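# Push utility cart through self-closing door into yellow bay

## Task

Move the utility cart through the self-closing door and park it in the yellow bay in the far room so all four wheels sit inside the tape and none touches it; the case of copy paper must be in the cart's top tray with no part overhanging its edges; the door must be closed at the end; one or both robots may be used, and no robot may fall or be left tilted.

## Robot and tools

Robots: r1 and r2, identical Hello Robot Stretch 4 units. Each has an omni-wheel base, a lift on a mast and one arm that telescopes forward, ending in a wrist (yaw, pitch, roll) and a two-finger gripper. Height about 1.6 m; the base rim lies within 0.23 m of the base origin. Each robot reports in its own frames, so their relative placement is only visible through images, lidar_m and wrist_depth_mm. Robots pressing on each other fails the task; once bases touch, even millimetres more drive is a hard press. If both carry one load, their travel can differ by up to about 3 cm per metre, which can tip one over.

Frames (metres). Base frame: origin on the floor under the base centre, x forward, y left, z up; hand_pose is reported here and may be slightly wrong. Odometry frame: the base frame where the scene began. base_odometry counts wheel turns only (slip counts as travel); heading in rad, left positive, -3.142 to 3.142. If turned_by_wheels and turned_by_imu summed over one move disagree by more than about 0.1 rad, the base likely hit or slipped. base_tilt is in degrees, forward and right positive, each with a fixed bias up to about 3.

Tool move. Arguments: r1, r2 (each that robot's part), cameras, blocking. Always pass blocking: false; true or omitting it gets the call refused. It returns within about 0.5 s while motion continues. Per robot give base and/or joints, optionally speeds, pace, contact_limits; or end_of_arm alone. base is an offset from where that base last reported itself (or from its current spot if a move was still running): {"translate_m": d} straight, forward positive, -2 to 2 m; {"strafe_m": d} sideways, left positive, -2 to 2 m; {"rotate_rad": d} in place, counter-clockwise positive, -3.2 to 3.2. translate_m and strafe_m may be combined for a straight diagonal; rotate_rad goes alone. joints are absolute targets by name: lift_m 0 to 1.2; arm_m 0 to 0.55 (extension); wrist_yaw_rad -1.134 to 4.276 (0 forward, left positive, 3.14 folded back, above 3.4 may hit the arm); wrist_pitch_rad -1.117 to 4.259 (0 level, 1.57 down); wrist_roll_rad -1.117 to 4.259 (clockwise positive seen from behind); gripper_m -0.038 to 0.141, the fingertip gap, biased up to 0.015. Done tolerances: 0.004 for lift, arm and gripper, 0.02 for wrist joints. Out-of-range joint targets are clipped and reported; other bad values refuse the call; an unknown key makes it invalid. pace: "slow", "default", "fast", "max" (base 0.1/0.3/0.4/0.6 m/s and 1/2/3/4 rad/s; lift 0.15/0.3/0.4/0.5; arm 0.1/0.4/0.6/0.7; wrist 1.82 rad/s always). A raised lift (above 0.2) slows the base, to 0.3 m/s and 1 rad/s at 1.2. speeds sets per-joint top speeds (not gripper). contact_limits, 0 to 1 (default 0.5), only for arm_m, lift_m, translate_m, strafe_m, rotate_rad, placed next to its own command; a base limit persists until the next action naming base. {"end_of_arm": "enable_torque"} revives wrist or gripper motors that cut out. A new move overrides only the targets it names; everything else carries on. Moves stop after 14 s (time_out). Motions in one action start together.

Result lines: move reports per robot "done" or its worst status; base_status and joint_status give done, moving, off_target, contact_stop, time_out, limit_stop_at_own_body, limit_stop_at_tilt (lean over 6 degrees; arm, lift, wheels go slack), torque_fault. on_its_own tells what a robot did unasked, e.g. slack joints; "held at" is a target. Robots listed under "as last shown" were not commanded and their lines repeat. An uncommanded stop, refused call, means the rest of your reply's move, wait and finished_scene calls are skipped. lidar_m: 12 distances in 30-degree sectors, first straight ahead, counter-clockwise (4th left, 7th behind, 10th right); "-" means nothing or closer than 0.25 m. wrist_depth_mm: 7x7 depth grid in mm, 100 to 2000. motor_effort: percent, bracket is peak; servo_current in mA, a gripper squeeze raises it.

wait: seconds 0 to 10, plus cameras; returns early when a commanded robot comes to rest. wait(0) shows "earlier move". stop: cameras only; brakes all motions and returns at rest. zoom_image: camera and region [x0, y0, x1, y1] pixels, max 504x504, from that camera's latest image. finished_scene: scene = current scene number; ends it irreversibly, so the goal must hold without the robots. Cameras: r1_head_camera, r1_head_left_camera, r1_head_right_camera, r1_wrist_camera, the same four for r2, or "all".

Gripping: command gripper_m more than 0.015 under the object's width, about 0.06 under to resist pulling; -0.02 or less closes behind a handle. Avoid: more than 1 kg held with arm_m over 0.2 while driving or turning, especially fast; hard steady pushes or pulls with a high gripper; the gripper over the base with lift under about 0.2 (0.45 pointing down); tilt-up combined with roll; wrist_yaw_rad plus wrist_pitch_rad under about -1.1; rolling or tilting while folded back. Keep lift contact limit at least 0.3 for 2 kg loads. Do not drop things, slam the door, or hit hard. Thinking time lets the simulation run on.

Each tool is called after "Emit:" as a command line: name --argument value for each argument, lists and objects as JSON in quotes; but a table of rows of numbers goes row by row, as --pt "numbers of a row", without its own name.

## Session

Emit:
move --blocking false

Scene clock: 0.00 s.
r1.base_odometry: x=+0.000 y=+0.000 heading=+0.000
r1.turned_by_wheels: +0.000
r1.turned_by_imu: +0.000
r1.base_tilt: forward=-1.6 right=+1.3
r1.lidar_m: 0.96 1.73 2.02 2.40 3.92 1.59 0.85 0.76 0.78 0.89 0.77 0.77
r1.base_status: not commanded
r1.joint_positions: lift_m=+0.124 arm_m=+0.000 wrist_yaw_rad=+3.194 wrist_pitch_rad=+0.002 wrist_roll_rad=+0.000 gripper_m=+0.056
r1.joint_status: not commanded
r1.measured_speeds: all 0
r1.motor_effort: lift_m=+19 arm_m=-4 wheel_0=-2 wheel_1=+1 wheel_2=+0
r1.servo_current: wrist_yaw_rad=59 wrist_pitch_rad=46 wrist_roll_rad=46 gripper_m=39
r1.hand_pose: x=-0.1216 y=+0.0722 z=+0.3019 quat_wxyz=(-0.026, -0.001, +0.000, +1.000) (m; r1's base frame)
r1.wrist_depth_mm: - 135 - - - - - / - 135 135 - - - - / - 133 174 - - - - / 110 136 206 - - - - / 137 - - - - - - / - - 194 1118 193 1160 1138 / - 759 759 809 788 831 809
r2.base_odometry: x=+0.000 y=+0.000 heading=+0.000
r2.turned_by_wheels: +0.000
r2.turned_by_imu: +0.000
r2.base_tilt: forward=-0.6 right=+0.1
r2.lidar_m: 1.27 1.30 1.54 2.30 2.33 2.74 1.39 1.38 2.74 2.36 2.39 1.46
r2.base_status: not commanded
r2.joint_positions: lift_m=+0.200 arm_m=+0.000 wrist_yaw_rad=+3.211 wrist_pitch_rad=+0.001 wrist_roll_rad=+0.000 gripper_m=+0.056
r2.joint_status: not commanded
r2.measured_speeds: all 0
r2.motor_effort: lift_m=+18 arm_m=-4 wheel_0=-1 wheel_1=+1 wheel_2=+1
r2.servo_current: wrist_yaw_rad=46 wrist_pitch_rad=39 wrist_roll_rad=52 gripper_m=52
r2.hand_pose: x=-0.1229 y=+0.0671 z=+0.3779 quat_wxyz=(-0.035, -0.001, +0.000, +0.999) (m; r2's base frame)
r2.wrist_depth_mm: - - 137 - - - - / - - 137 - - - - / - 119 146 - - - - / - 141 176 - - - - / 215 - - - - - - / 213 1336 196 1281 192 1366 1205 / 200 244 946 112 - 904 891
pictures: r1_head_camera, r1_head_left_camera, r1_head_right_camera, r1_wrist_camera, r2_head_camera, r2_head_left_camera, r2_head_right_camera, r2_wrist_camera
Images, in order (width x height): r1_head_camera 420x560, r1_head_left_camera 420x672, r1_head_right_camera 420x672, r1_wrist_camera 616x392, r2_head_camera 420x560, r2_head_left_camera 420x672, r2_head_right_camera 420x672, r2_wrist_camera 616x392.

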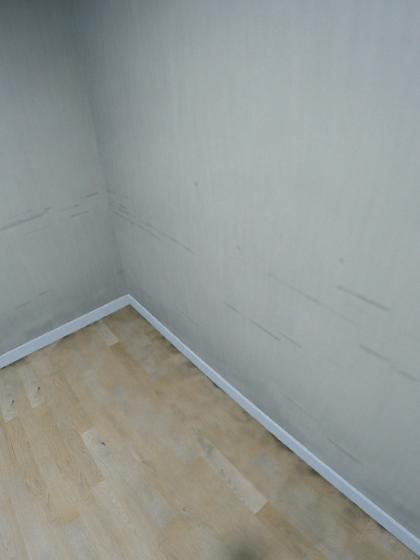

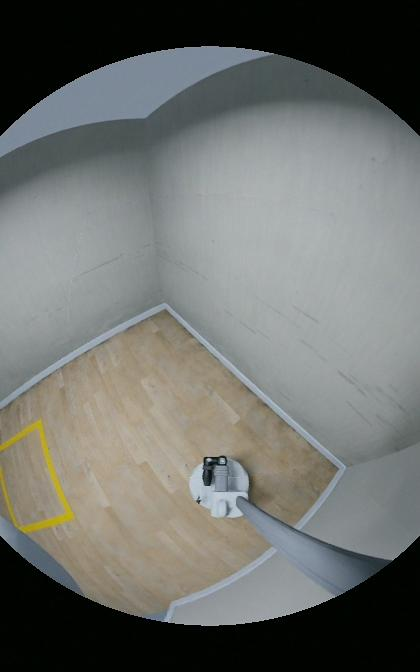

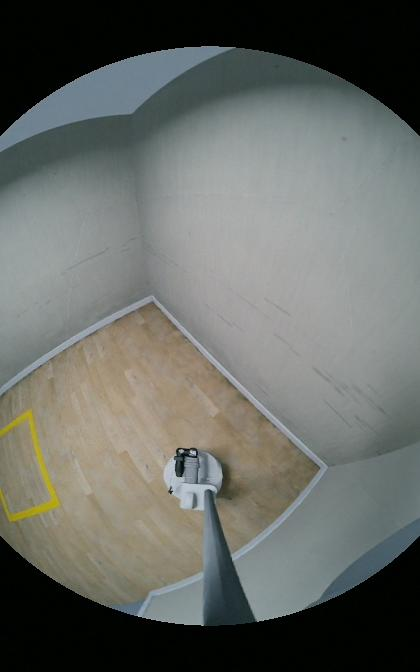

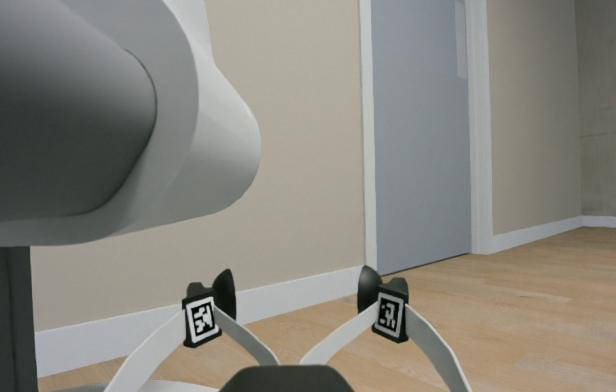

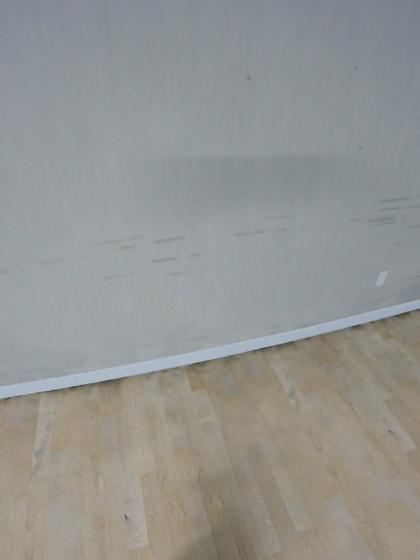

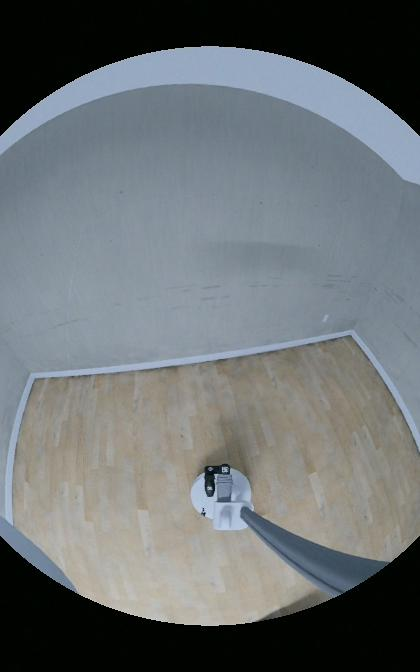

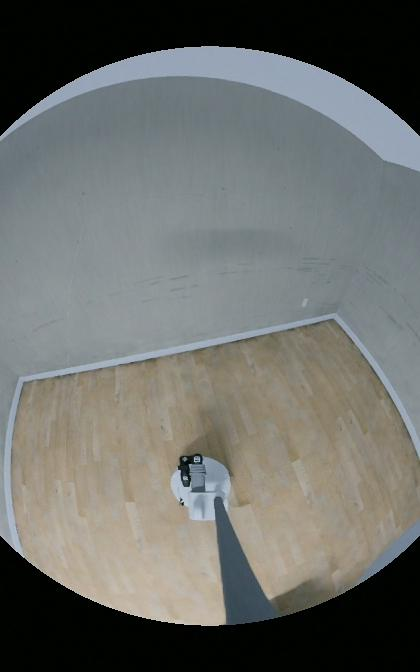

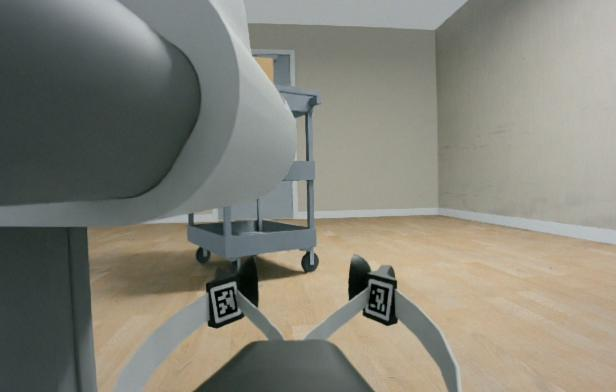

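Emit:
move --blocking false --cameras '[]' --r1 '{"base":{"rotate_rad":2.6}}' --r2 '{"base":{"rotate_rad":3.1}}'

Emit:
wait --seconds 4 --cameras '[]'

Emit:
wait --seconds 1 --cameras '["all"]'

Scene clock: 5.63 s.
move: r1 moving; r2 moving
r1.base_odometry: x=+0.000 y=+0.000 heading=+0.253
r1.turned_by_wheels: +0.253
r1.turned_by_imu: +0.253
r1.base_tilt: forward=-1.6 right=+1.3
r1.lidar_m: 1.15 2.01 2.10 2.97 2.65 1.07 0.80 0.74 0.80 0.80 0.71 0.82
r1.base_status: rotate_rad moving
r1.joint_positions: lift_m=+0.124 arm_m=+0.000 wrist_yaw_rad=+3.194 wrist_pitch_rad=+0.002 wrist_roll_rad=+0.000 gripper_m=+0.056
r1.measured_speeds: translate_m=+0.000 strafe_m=+0.000 rotate_rad=+0.974 lift_m=+0.000 arm_m=+0.000 wrist_yaw_rad=+0.000 wrist_pitch_rad=+0.000 wrist_roll_rad=+0.000
r1.motor_effort: lift_m=+19(20) arm_m=-4(4) wheel_0=-7(9) wheel_1=-6(7) wheel_2=-6(7)
r1.servo_current: wrist_yaw_rad=46(59) wrist_pitch_rad=39(52) wrist_roll_rad=33(65) gripper_m=39(46)
r1.hand_pose: x=-0.1216 y=+0.0722 z=+0.3019 quat_wxyz=(-0.026, -0.001, +0.000, +1.000) (m; r1's base frame)
r1.wrist_depth_mm: - 135 - - - - - / - 135 135 - - - 1808 / - 133 175 - - - - / 110 136 207 - - - - / 137 - - - - - 1576 / - - 194 991 193 1138 1138 / - 759 759 798 798 820 809
r2.base_odometry: x=+0.000 y=+0.000 heading=+0.252
r2.turned_by_wheels: +0.252
r2.turned_by_imu: +0.245
r2.base_tilt: forward=-0.7 right=+0.0
r2.lidar_m: 1.27 1.35 1.91 2.30 2.42 3.34 1.42 3.33 2.47 2.38 1.81 1.34
r2.base_status: rotate_rad moving
r2.joint_positions: lift_m=+0.200 arm_m=+0.000 wrist_yaw_rad=+3.211 wrist_pitch_rad=+0.001 wrist_roll_rad=+0.000 gripper_m=+0.056
r2.measured_speeds: translate_m=+0.002 strafe_m=+0.000 rotate_rad=+0.977 lift_m=+0.000 arm_m=+0.000 wrist_yaw_rad=+0.000 wrist_pitch_rad=+0.000 wrist_roll_rad=+0.000
r2.motor_effort: lift_m=+18(18) arm_m=-4(4) wheel_0=-4(9) wheel_1=-10(10) wheel_2=-10(11)
r2.servo_current: wrist_yaw_rad=52(52) wrist_pitch_rad=46(46) wrist_roll_rad=52(65) gripper_m=46(52)
r2.hand_pose: x=-0.1229 y=+0.0671 z=+0.3779 quat_wxyz=(-0.035, -0.001, +0.000, +0.999) (m; r2's base frame)
r2.wrist_depth_mm: - - 137 - - - - / - - 137 1808 - - - / - 119 146 289 - - - / - 141 177 - - - - / 215 - - - - - - / 203 1308 196 1366 192 1397 1229 / 200 243 960 112 - 917 891
pictures: none

Scene clock: 7.70 s.
earlier move: r1 done; r2 moving
r1.base_odometry: x=+0.000 y=+0.000 heading=+2.600
r1.turned_by_wheels: +2.347
r1.turned_by_imu: +2.360
r1.base_tilt: forward=-1.6 right=+1.3
r1.lidar_m: 1.66 0.86 0.73 0.72 0.90 0.77 0.74 0.91 1.67 2.04 2.39 3.89
r1.base_status: done
r1.joint_positions: lift_m=+0.124 arm_m=+0.000 wrist_yaw_rad=+3.194 wrist_pitch_rad=+0.002 wrist_roll_rad=+0.000 gripper_m=+0.056
r1.motor_effort: lift_m=+20(20) arm_m=-4(4) wheel_0=-2(10) wheel_1=-1(9) wheel_2=+0(8)
r1.servo_current: wrist_yaw_rad=39(65) wrist_pitch_rad=46(52) wrist_roll_rad=33(65) gripper_m=39(52)
r1.hand_pose: x=-0.1216 y=+0.0722 z=+0.3019 quat_wxyz=(-0.026, -0.001, +0.000, +1.000) (m; r1's base frame)
r1.wrist_depth_mm: - 135 - - - - - / - 135 135 - - - - / - 133 175 - - - - / 110 136 207 - - - - / - - - - - - - / - - 195 - 191 - - / - 820 759 164 798 - 750
r2.base_odometry: x=+0.000 y=+0.000 heading=+3.099
r2.turned_by_wheels: +2.847
r2.turned_by_imu: +2.772
r2.base_tilt: forward=-0.7 right=+0.1
r2.lidar_m: 1.41 1.40 2.84 2.35 2.38 1.53 1.29 1.27 1.49 2.33 2.31 2.62
r2.base_status: rotate_rad moving
r2.joint_positions: lift_m=+0.200 arm_m=+0.000 wrist_yaw_rad=+3.211 wrist_pitch_rad=+0.001 wrist_roll_rad=+0.000 gripper_m=+0.056
r2.measured_speeds: translate_m=+0.000 strafe_m=+0.000 rotate_rad=+0.006 lift_m=+0.000 arm_m=+0.000 wrist_yaw_rad=+0.000 wrist_pitch_rad=+0.000 wrist_roll_rad=+0.000
r2.motor_effort: lift_m=+18(18) arm_m=-4(4) wheel_0=-3(10) wheel_1=-3(10) wheel_2=-5(13)
r2.servo_current: wrist_yaw_rad=52(52) wrist_pitch_rad=39(46) wrist_roll_rad=46(65) gripper_m=46(52)
r2.hand_pose: x=-0.1228 y=+0.0671 z=+0.3779 quat_wxyz=(-0.035, -0.001, +0.000, +0.999) (m; r2's base frame)
r2.wrist_depth_mm: - 114 137 - - - - / - 108 137 - - - - / - 120 148 236 - - - / - 140 165 - - - - / 216 - - - - - - / 204 1205 191 1205 193 1366 1182 / 201 246 960 112 - 904 904
wait: 2.07 of 4 s (r1 has come to rest)
pictures: none

Scene clock: 7.97 s.
earlier move: r2 done
r1.base_odometry: x=+0.000 y=+0.000 heading=+2.600
r1.turned_by_wheels: +0.000
r1.turned_by_imu: +0.000
r1.base_tilt: forward=-1.6 right=+1.3
r1.lidar_m: 1.67 0.89 0.75 0.75 0.88 0.76 0.77 0.91 1.66 2.01 2.40 3.91
r1.base_status: done
r1.joint_positions: lift_m=+0.124 arm_m=+0.000 wrist_yaw_rad=+3.194 wrist_pitch_rad=+0.002 wrist_roll_rad=+0.000 gripper_m=+0.056
r1.motor_effort: lift_m=+20(20) arm_m=-4(4) wheel_0=-1(10) wheel_1=-1(9) wheel_2=+0(8)
r1.servo_current: wrist_yaw_rad=39(65) wrist_pitch_rad=46(52) wrist_roll_rad=39(65) gripper_m=39(52)
r1.hand_pose: x=-0.1216 y=+0.0722 z=+0.3019 quat_wxyz=(-0.026, -0.001, +0.000, +1.000) (m; r1's base frame)
r1.wrist_depth_mm: - 135 - - - - - / - 135 135 - - - - / - 133 175 - - - - / 110 136 207 - - - - / - - - - - - - / - - 194 - 191 - - / - 820 759 164 798 - 750
r2.base_odometry: x=+0.000 y=+0.000 heading=+3.099
r2.turned_by_wheels: +0.000
r2.turned_by_imu: +0.000
r2.base_tilt: forward=-0.7 right=+0.1
r2.lidar_m: 1.41 1.38 2.82 2.36 2.33 1.54 1.30 1.26 1.47 2.32 2.31 2.65
r2.base_status: done
r2.joint_positions: lift_m=+0.200 arm_m=+0.000 wrist_yaw_rad=+3.211 wrist_pitch_rad=+0.001 wrist_roll_rad=+0.000 gripper_m=+0.056
r2.motor_effort: lift_m=+18(18) arm_m=-4(4) wheel_0=-3(10) wheel_1=-2(10) wheel_2=-4(13)
r2.servo_current: wrist_yaw_rad=52(52) wrist_pitch_rad=39(46) wrist_roll_rad=46(65) gripper_m=52(52)
r2.hand_pose: x=-0.1228 y=+0.0671 z=+0.3779 quat_wxyz=(-0.035, -0.001, +0.000, +0.999) (m; r2's base frame)
r2.wrist_depth_mm: - 114 137 - - - - / - 108 137 - - - - / - 120 148 236 - - - / - 141 165 - - - - / 216 - - - - - - / 203 1205 191 1205 192 1366 1205 / 201 246 946 112 - 891 904
wait: 0.27 of 1 s (r2 has come to rest)
pictures: r1_head_camera, r1_head_left_camera, r1_head_right_camera, r1_wrist_camera, r2_head_camera, r2_head_left_camera, r2_head_right_camera, r2_wrist_camera

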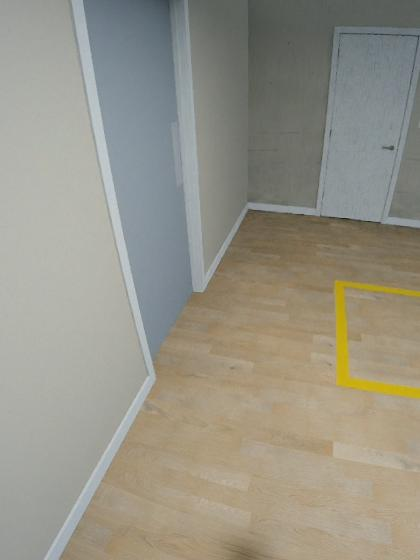

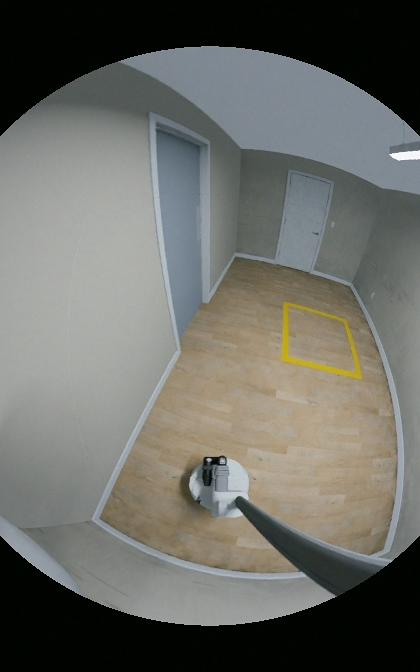

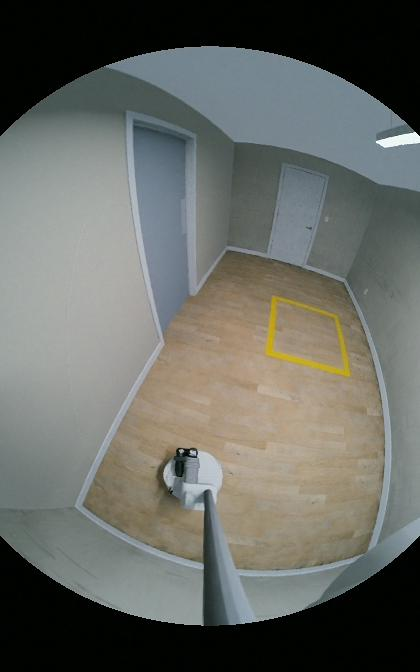

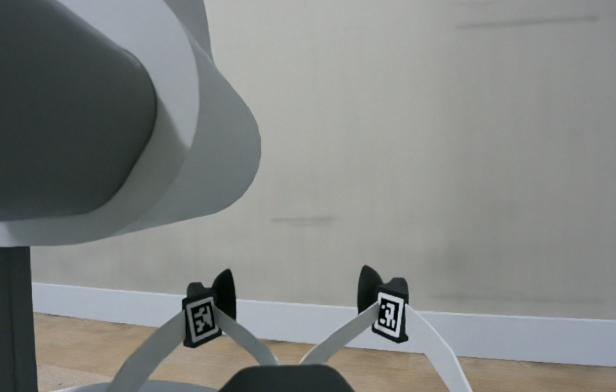

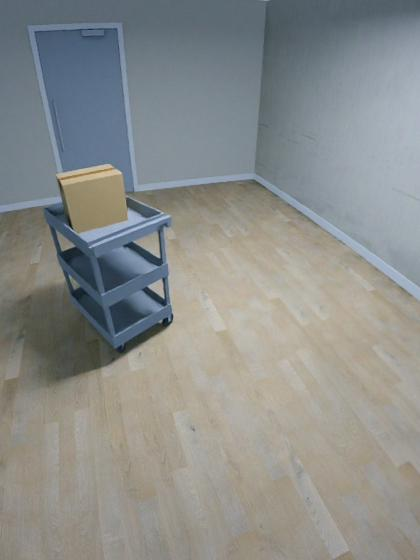

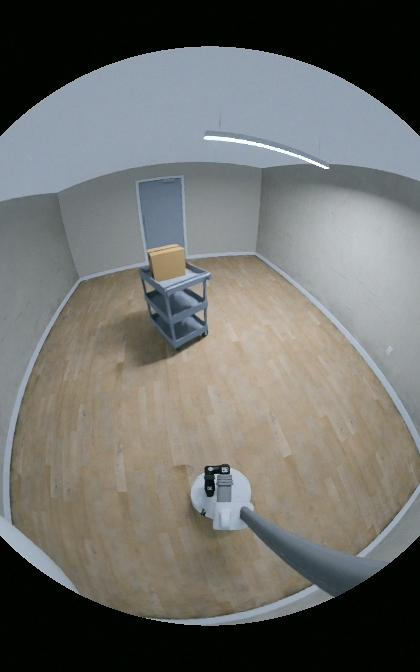

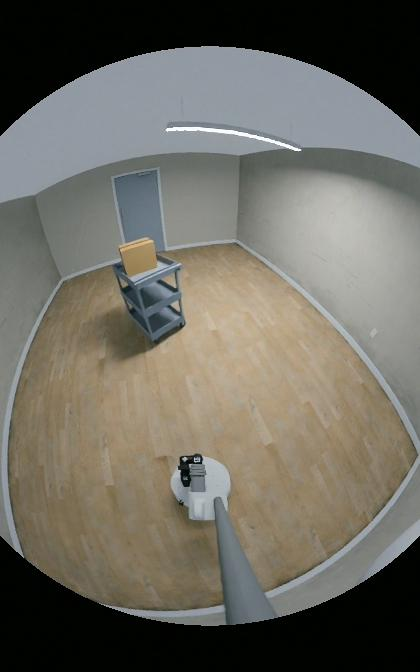

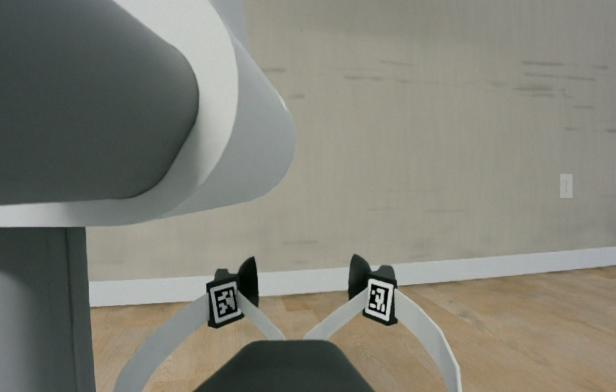

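Emit:
move --blocking false --cameras '["r2_head_camera"]' --r1 '{"base":{"rotate_rad":-0.22}}' --r2 '{"joints":{"lift_m":0.683}}'

Emit:
zoom_image --camera "r2_head_camera" --region '[20, 0, 200, 360]'

Emit:
wait --seconds 2 --cameras '["r1_head_camera"]'

Scene clock: 30.13 s.
move: r1 moving; r2 moving
r1.base_odometry: x=+0.000 y=+0.000 heading=+2.406
r1.turned_by_wheels: -0.194
r1.turned_by_imu: -0.195
r1.base_tilt: forward=-1.6 right=+1.3
r1.lidar_m: 2.30 0.98 0.77 0.75 0.82 0.78 0.77 0.82 1.23 2.03 2.15 3.15
r1.base_status: rotate_rad moving
r1.joint_positions: lift_m=+0.124 arm_m=+0.000 wrist_yaw_rad=+3.194 wrist_pitch_rad=+0.002 wrist_roll_rad=+0.000 gripper_m=+0.056
r1.measured_speeds: translate_m=+0.000 strafe_m=-0.001 rotate_rad=-0.360 lift_m=+0.000 arm_m=+0.000 wrist_yaw_rad=+0.000 wrist_pitch_rad=+0.000 wrist_roll_rad=+0.000
r1.motor_effort: lift_m=+19(20) arm_m=-4(4) wheel_0=+3(9) wheel_1=+3(7) wheel_2=+2(6)
r1.servo_current: wrist_yaw_rad=78(78) wrist_pitch_rad=39(46) wrist_roll_rad=39(52) gripper_m=39(46)
r1.hand_pose: x=-0.1216 y=+0.0722 z=+0.3019 quat_wxyz=(-0.026, -0.001, +0.000, +1.000) (m; r1's base frame)
r1.wrist_depth_mm: - 135 - - - - - / - 135 135 - - - - / - 133 175 - - - - / 110 136 207 - - - - / - - - - - - - / - - 194 - 191 - - / - 820 750 164 798 - 759
r2.base_odometry: x=+0.000 y=+0.000 heading=+3.099
r2.turned_by_wheels: +0.000
r2.turned_by_imu: +0.000
r2.base_tilt: forward=-0.7 right=+0.0
r2.lidar_m: 1.42 1.38 2.82 2.35 2.36 1.54 1.28 1.29 1.48 2.32 2.31 2.64
r2.joint_positions: lift_m=+0.238 arm_m=+0.000 wrist_yaw_rad=+3.211 wrist_pitch_rad=+0.001 wrist_roll_rad=+0.000 gripper_m=+0.056
r2.joint_status: lift_m moving
r2.measured_speeds: translate_m=+0.000 strafe_m=+0.000 rotate_rad=+0.000 lift_m=+0.146 arm_m=+0.000 wrist_yaw_rad=+0.000 wrist_pitch_rad=+0.000 wrist_roll_rad=+0.000
r2.motor_effort: lift_m=+23(24) arm_m=-4(4) wheel_0=-4(4) wheel_1=-2(3) wheel_2=-4(4)
r2.servo_current: wrist_yaw_rad=39(52) wrist_pitch_rad=39(46) wrist_roll_rad=33(52) gripper_m=46(52)
r2.hand_pose: x=-0.1228 y=+0.0671 z=+0.4157 quat_wxyz=(-0.035, -0.001, +0.000, +0.999) (m; r2's base frame)
r2.wrist_depth_mm: - 114 137 - - - - / - 108 137 - - - - / - 120 148 236 - - - / - 141 165 - - - - / 216 - - - - - - / 203 1160 191 1182 190 1397 1308 / 201 245 1042 112 - 976 946
pictures: r2_head_camera

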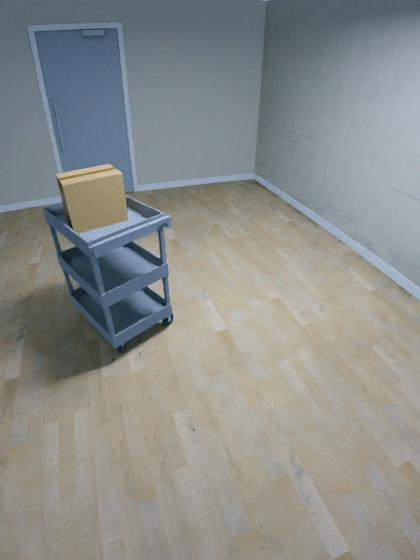

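Scaled by 1.400 from the camera's 420x560 image, which has a finer 1200x1600 frame.

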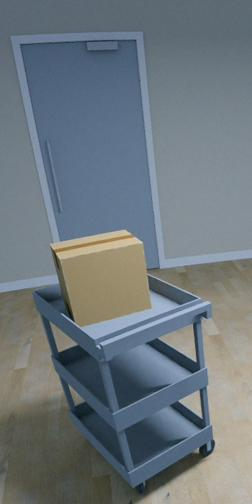

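Scene clock: 30.57 s.
earlier move: r1 done; r2 moving
r1.base_odometry: x=+0.000 y=+0.000 heading=+2.380
r1.turned_by_wheels: -0.026
r1.turned_by_imu: -0.026
r1.base_tilt: forward=-1.5 right=+1.3
r1.lidar_m: 2.47 1.03 0.73 0.73 0.79 0.81 0.75 0.82 1.16 2.00 2.11 3.06
r1.base_status: done
r1.joint_positions: lift_m=+0.124 arm_m=+0.000 wrist_yaw_rad=+3.194 wrist_pitch_rad=+0.002 wrist_roll_rad=+0.000 gripper_m=+0.056
r1.motor_effort: lift_m=+19(20) arm_m=-4(4) wheel_0=+2(9) wheel_1=+1(7) wheel_2=+0(6)
r1.servo_current: wrist_yaw_rad=59(78) wrist_pitch_rad=46(46) wrist_roll_rad=72(72) gripper_m=46(46)
r1.hand_pose: x=-0.1216 y=+0.0722 z=+0.3019 quat_wxyz=(-0.026, -0.001, +0.000, +1.000) (m; r1's base frame)
r1.wrist_depth_mm: - 135 - - - - - / - 135 135 - - - - / - 133 175 - - - - / 110 136 207 - - - - / - - - - - - - / - - 195 - 191 - - / - 820 759 164 788 - 759
r2.base_odometry: x=+0.000 y=+0.000 heading=+3.099
r2.turned_by_wheels: +0.000
r2.turned_by_imu: +0.000
r2.base_tilt: forward=-0.6 right=+0.1
r2.lidar_m: 1.44 1.37 2.82 2.35 2.36 1.53 1.28 1.27 1.47 2.32 2.29 2.65
r2.joint_positions: lift_m=+0.331 arm_m=+0.000 wrist_yaw_rad=+3.211 wrist_pitch_rad=+0.001 wrist_roll_rad=+0.000 gripper_m=+0.056
r2.joint_status: lift_m moving
r2.measured_speeds: translate_m=+0.000 strafe_m=+0.000 rotate_rad=+0.000 lift_m=+0.276 arm_m=+0.000 wrist_yaw_rad=+0.000 wrist_pitch_rad=+0.000 wrist_roll_rad=+0.000
r2.motor_effort: lift_m=+21(25) arm_m=-4(4) wheel_0=-3(4) wheel_1=-3(3) wheel_2=-4(4)
r2.servo_current: wrist_yaw_rad=46(52) wrist_pitch_rad=39(46) wrist_roll_rad=46(59) gripper_m=52(52)
r2.hand_pose: x=-0.1228 y=+0.0671 z=+0.5094 quat_wxyz=(-0.035, -0.001, +0.000, +0.999) (m; r2's base frame)
r2.wrist_depth_mm: - 114 137 - - - - / - 108 137 - - - - / - 120 148 236 - - - / - 141 165 - - - - / 217 - - - - - - / 204 - 189 171 190 1464 1464 / 202 245 1229 112 - 1160 1138
wait: 0.43 of 2 s (r1 has come to rest)
pictures: r1_head_camera

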